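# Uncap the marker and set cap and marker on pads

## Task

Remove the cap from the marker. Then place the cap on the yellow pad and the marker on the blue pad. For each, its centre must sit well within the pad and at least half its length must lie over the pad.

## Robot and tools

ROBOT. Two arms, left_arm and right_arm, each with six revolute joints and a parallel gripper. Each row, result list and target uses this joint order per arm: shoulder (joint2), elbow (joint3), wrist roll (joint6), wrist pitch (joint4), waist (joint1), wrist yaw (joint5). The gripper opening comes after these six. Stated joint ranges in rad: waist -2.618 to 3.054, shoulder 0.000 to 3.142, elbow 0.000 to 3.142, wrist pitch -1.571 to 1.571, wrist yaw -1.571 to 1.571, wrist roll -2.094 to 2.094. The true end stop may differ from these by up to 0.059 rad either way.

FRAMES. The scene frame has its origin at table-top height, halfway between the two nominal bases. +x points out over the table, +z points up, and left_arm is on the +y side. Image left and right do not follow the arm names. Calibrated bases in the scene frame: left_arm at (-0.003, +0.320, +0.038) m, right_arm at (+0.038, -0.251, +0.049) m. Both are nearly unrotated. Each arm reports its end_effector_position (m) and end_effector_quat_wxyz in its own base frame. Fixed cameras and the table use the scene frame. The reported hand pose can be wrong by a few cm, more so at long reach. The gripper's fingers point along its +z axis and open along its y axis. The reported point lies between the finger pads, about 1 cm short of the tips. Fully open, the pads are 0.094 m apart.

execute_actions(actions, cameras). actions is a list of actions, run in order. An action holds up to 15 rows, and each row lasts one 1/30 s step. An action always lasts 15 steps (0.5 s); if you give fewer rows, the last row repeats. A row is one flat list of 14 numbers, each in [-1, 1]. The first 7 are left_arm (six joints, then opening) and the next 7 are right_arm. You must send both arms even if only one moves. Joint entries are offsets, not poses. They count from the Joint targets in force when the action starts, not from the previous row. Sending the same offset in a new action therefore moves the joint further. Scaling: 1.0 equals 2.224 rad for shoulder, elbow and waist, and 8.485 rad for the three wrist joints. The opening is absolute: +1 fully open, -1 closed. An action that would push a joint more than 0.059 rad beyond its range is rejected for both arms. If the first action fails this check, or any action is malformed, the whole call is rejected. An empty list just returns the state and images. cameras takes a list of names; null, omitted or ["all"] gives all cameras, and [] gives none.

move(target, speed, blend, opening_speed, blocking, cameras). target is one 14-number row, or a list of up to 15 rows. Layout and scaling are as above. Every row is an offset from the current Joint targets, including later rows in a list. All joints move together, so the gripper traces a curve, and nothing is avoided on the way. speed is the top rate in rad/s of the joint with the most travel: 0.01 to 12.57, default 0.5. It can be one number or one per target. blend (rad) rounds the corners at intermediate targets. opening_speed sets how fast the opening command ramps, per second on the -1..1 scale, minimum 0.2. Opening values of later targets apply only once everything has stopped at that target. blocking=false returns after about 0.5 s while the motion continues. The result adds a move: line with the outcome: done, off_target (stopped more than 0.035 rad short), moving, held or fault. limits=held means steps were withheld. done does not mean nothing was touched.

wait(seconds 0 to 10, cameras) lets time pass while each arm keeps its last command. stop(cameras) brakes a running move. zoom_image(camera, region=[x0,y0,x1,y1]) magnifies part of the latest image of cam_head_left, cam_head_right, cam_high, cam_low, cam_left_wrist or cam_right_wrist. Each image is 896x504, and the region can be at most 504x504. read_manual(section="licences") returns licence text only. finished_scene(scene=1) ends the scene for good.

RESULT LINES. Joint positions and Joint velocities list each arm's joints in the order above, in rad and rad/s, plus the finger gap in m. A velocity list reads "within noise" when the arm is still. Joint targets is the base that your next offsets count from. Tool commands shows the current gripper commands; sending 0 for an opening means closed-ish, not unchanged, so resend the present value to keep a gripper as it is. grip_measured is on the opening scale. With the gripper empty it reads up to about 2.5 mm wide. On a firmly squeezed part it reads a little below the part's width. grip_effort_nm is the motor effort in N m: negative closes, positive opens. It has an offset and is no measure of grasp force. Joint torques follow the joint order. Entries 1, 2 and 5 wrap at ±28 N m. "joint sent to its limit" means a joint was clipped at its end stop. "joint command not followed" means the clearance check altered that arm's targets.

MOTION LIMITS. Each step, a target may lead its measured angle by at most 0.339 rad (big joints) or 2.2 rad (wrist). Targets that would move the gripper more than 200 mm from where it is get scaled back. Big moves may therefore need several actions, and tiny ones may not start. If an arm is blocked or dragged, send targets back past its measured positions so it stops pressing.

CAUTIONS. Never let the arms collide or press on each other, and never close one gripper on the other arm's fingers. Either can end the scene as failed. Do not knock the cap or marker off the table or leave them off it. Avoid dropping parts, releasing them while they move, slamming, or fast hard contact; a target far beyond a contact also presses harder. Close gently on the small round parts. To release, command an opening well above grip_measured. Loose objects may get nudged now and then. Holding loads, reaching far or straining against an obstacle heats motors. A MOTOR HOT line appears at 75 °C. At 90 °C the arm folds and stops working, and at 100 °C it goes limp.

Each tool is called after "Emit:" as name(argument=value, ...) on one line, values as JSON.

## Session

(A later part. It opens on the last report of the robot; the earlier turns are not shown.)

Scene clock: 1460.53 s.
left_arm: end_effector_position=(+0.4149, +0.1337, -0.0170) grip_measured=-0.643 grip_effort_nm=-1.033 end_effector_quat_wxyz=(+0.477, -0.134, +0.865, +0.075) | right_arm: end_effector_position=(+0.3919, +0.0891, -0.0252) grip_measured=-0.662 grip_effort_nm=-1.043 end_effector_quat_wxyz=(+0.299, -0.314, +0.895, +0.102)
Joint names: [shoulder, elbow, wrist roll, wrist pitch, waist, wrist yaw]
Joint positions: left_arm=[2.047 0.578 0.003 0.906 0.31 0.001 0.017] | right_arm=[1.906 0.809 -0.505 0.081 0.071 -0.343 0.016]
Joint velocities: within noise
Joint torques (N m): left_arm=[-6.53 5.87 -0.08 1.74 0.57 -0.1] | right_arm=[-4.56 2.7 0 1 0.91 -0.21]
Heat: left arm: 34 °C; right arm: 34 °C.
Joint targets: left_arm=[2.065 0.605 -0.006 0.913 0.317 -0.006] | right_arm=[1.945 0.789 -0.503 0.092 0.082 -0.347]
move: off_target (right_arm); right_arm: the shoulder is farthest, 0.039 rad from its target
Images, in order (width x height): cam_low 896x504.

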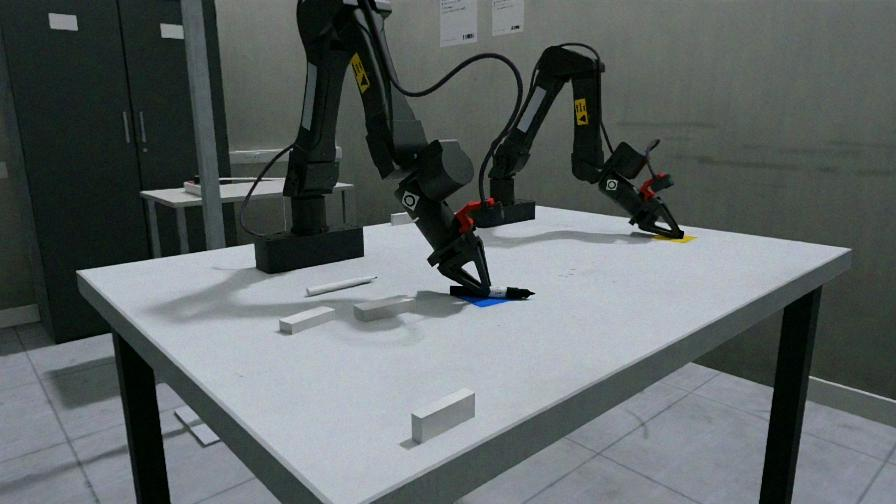

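Emit:
move(target=[[0, 0, 0, 0, 0, 0, -0.9, -0.009, 0, 0, 0, 0, 0, -0.9], [0, 0, 0, 0, 0, 0, 0.1, -0.009, 0, 0, 0, 0, 0, 0.1]], speed=0.1, opening_speed=0.4, cameras=["cam_low", "cam_left_wrist", "cam_right_wrist"])

Scene clock: 1511.70 s.
left_arm: end_effector_position=(+0.4148, +0.1337, -0.0173) grip_measured=+0.097 grip_effort_nm=0.149 end_effector_quat_wxyz=(+0.477, -0.134, +0.865, +0.074) | right_arm: end_effector_position=(+0.3900, +0.0906, -0.0264) grip_measured=+0.097 grip_effort_nm=0.159 end_effector_quat_wxyz=(+0.298, -0.316, +0.895, +0.103)
Joint names: [shoulder, elbow, wrist roll, wrist pitch, waist, wrist yaw]
Joint positions: left_arm=[2.048 0.578 0.002 0.907 0.31 0.001 0.052] | right_arm=[1.906 0.802 -0.504 0.086 0.076 -0.343 0.052]
Joint velocities: within noise
Joint torques (N m): left_arm=[-6.52 5.74 -0.1 1.77 0.58 -0.11] | right_arm=[-6.09 3.23 0 0.96 0.64 -0.2]
Heat: left arm: 35 °C; right arm: 33 °C.
Joint targets: left_arm=[2.065 0.605 -0.007 0.913 0.317 -0.006] | right_arm=[1.925 0.789 -0.503 0.093 0.082 -0.347]
move: done
Images, in order (width x height): cam_low 896x504, cam_left_wrist 896x504, cam_right_wrist 896x504.

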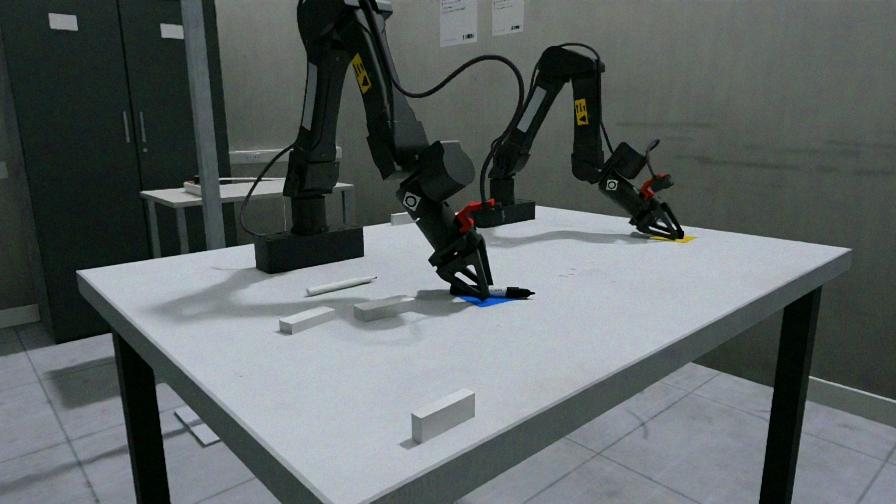

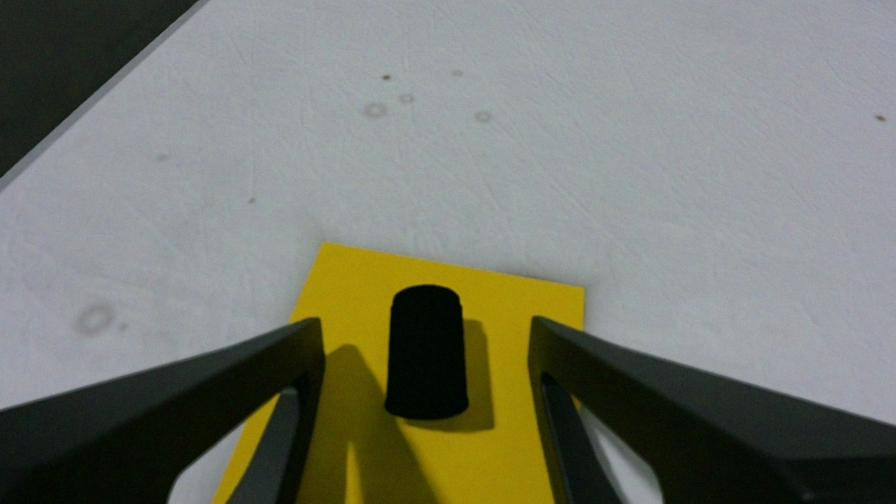

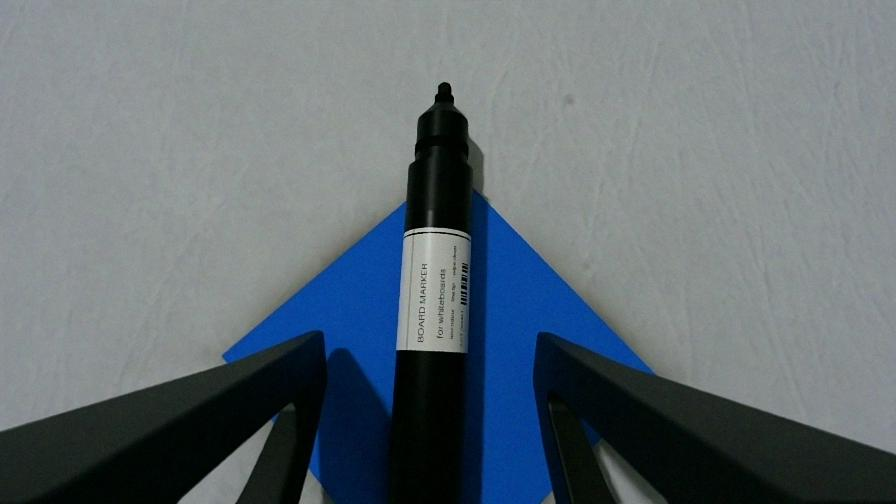

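Emit:
move(target=[-0.2203, -0.0434, 0, -0.04643, 0, 0, 0.1, -0.1637, -0.01124, 0, -0.03995, 0, 0, 0.1], speed=0.35)

Scene clock: 1546.77 s.
left_arm: end_effector_position=(+0.3880, +0.1251, +0.0638) grip_measured=+0.097 grip_effort_nm=0.139 end_effector_quat_wxyz=(+0.479, -0.134, +0.864, +0.074) | right_arm: end_effector_position=(+0.3472, +0.0874, +0.0365) grip_measured=+0.097 grip_effort_nm=0.149 end_effector_quat_wxyz=(+0.276, -0.314, +0.902, +0.109)
Joint names: [shoulder, elbow, wrist roll, wrist pitch, waist, wrist yaw]
Joint positions: left_arm=[1.599 0.525 0.001 0.515 0.31 0.001 0.052] | right_arm=[1.594 0.776 -0.504 -0.247 0.076 -0.343 0.052]
Joint velocities: within noise
Joint torques (N m): left_arm=[-7.57 3.77 -0.09 1.68 0.69 -0.1] | right_arm=[-8.29 4.19 0 0.82 0.61 -0.21]
Heat: left arm: 35 °C; right arm: 32 °C.
Joint targets: left_arm=[1.575 0.508 -0.007 0.519 0.317 -0.006] | right_arm=[1.561 0.764 -0.503 -0.246 0.082 -0.347]
move: done

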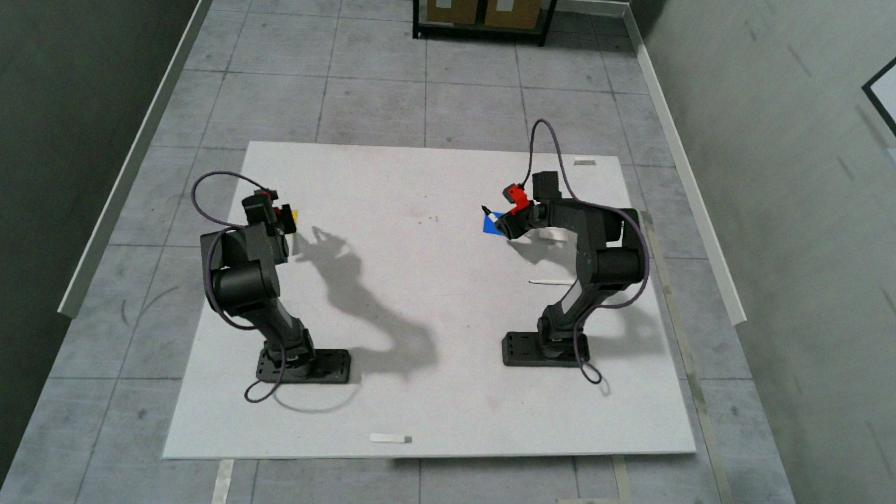

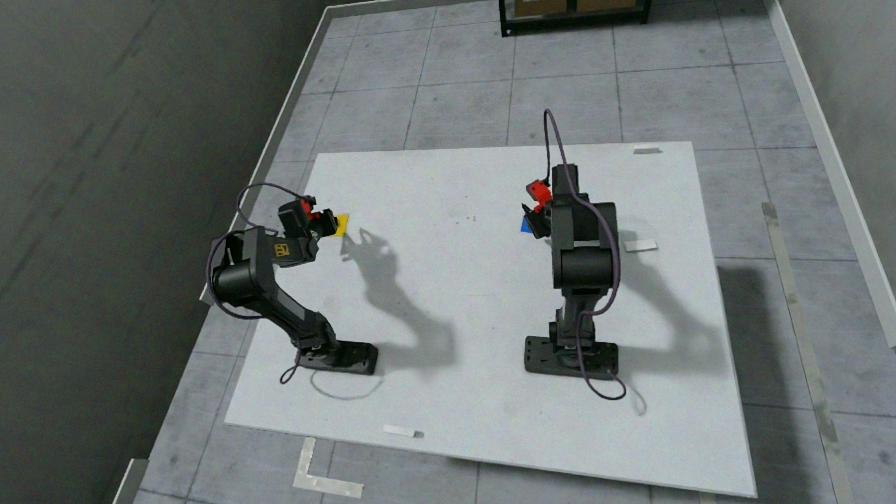

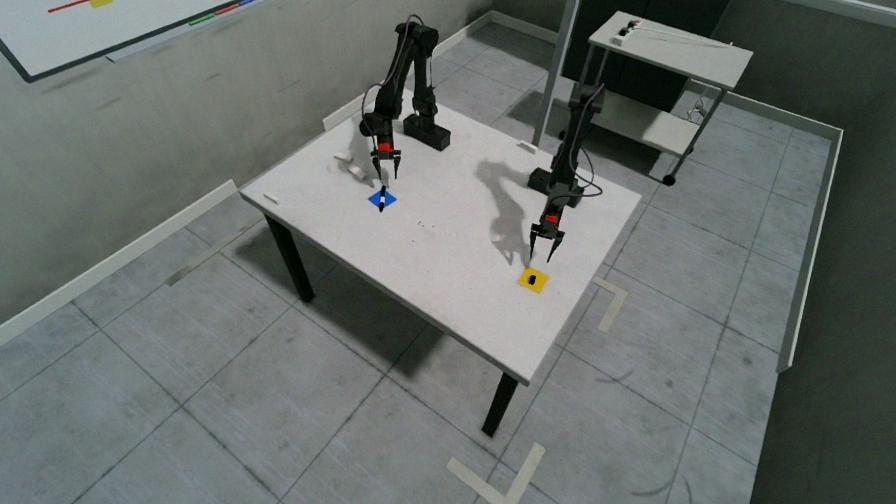

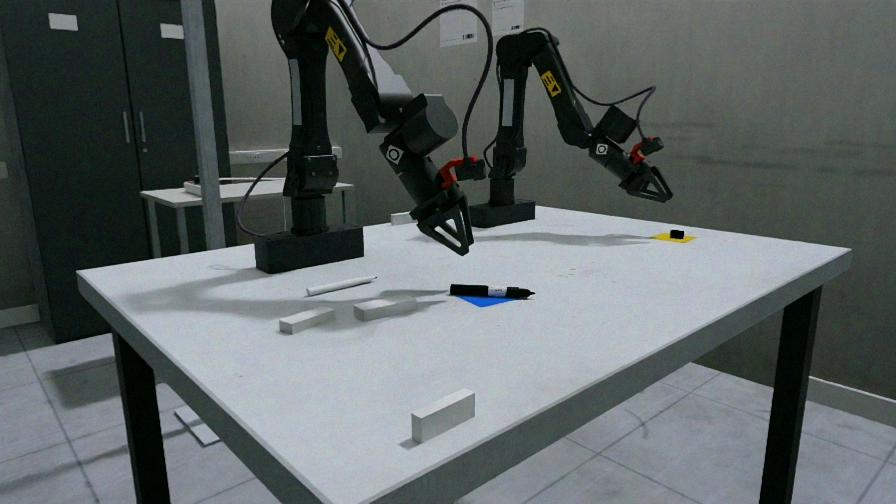

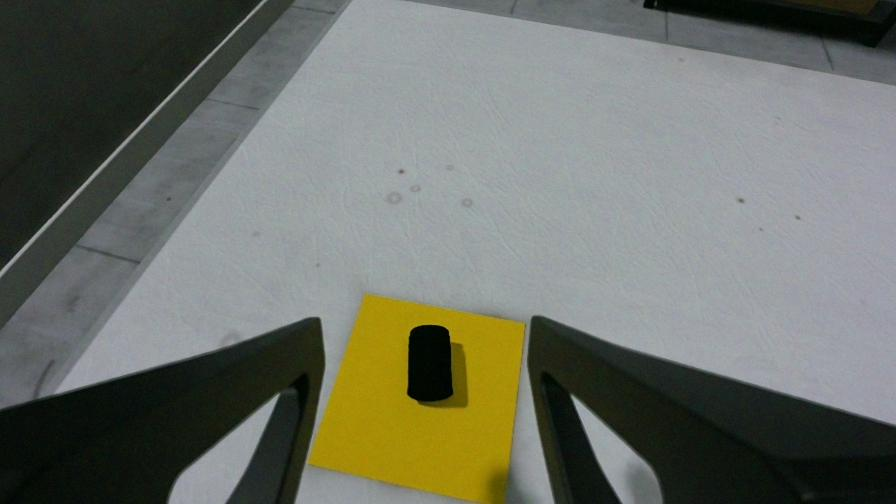

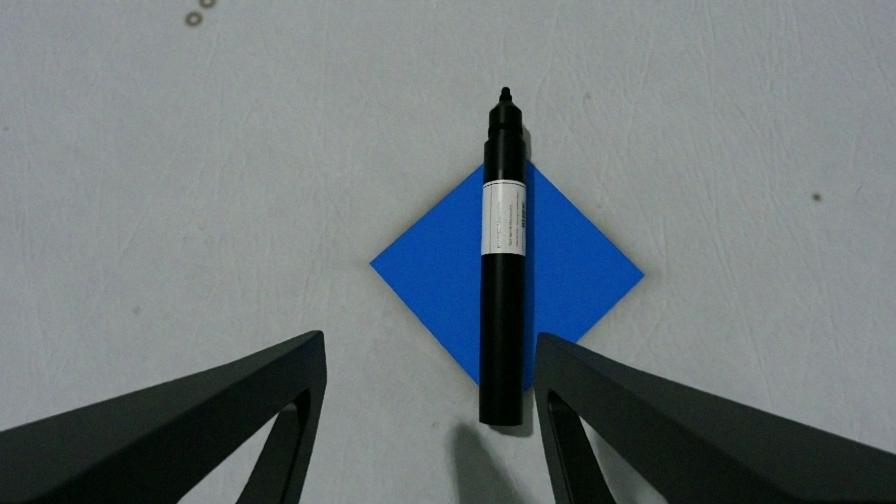

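Emit:
finished_scene(scene=1)

The scene is finished: the task was done.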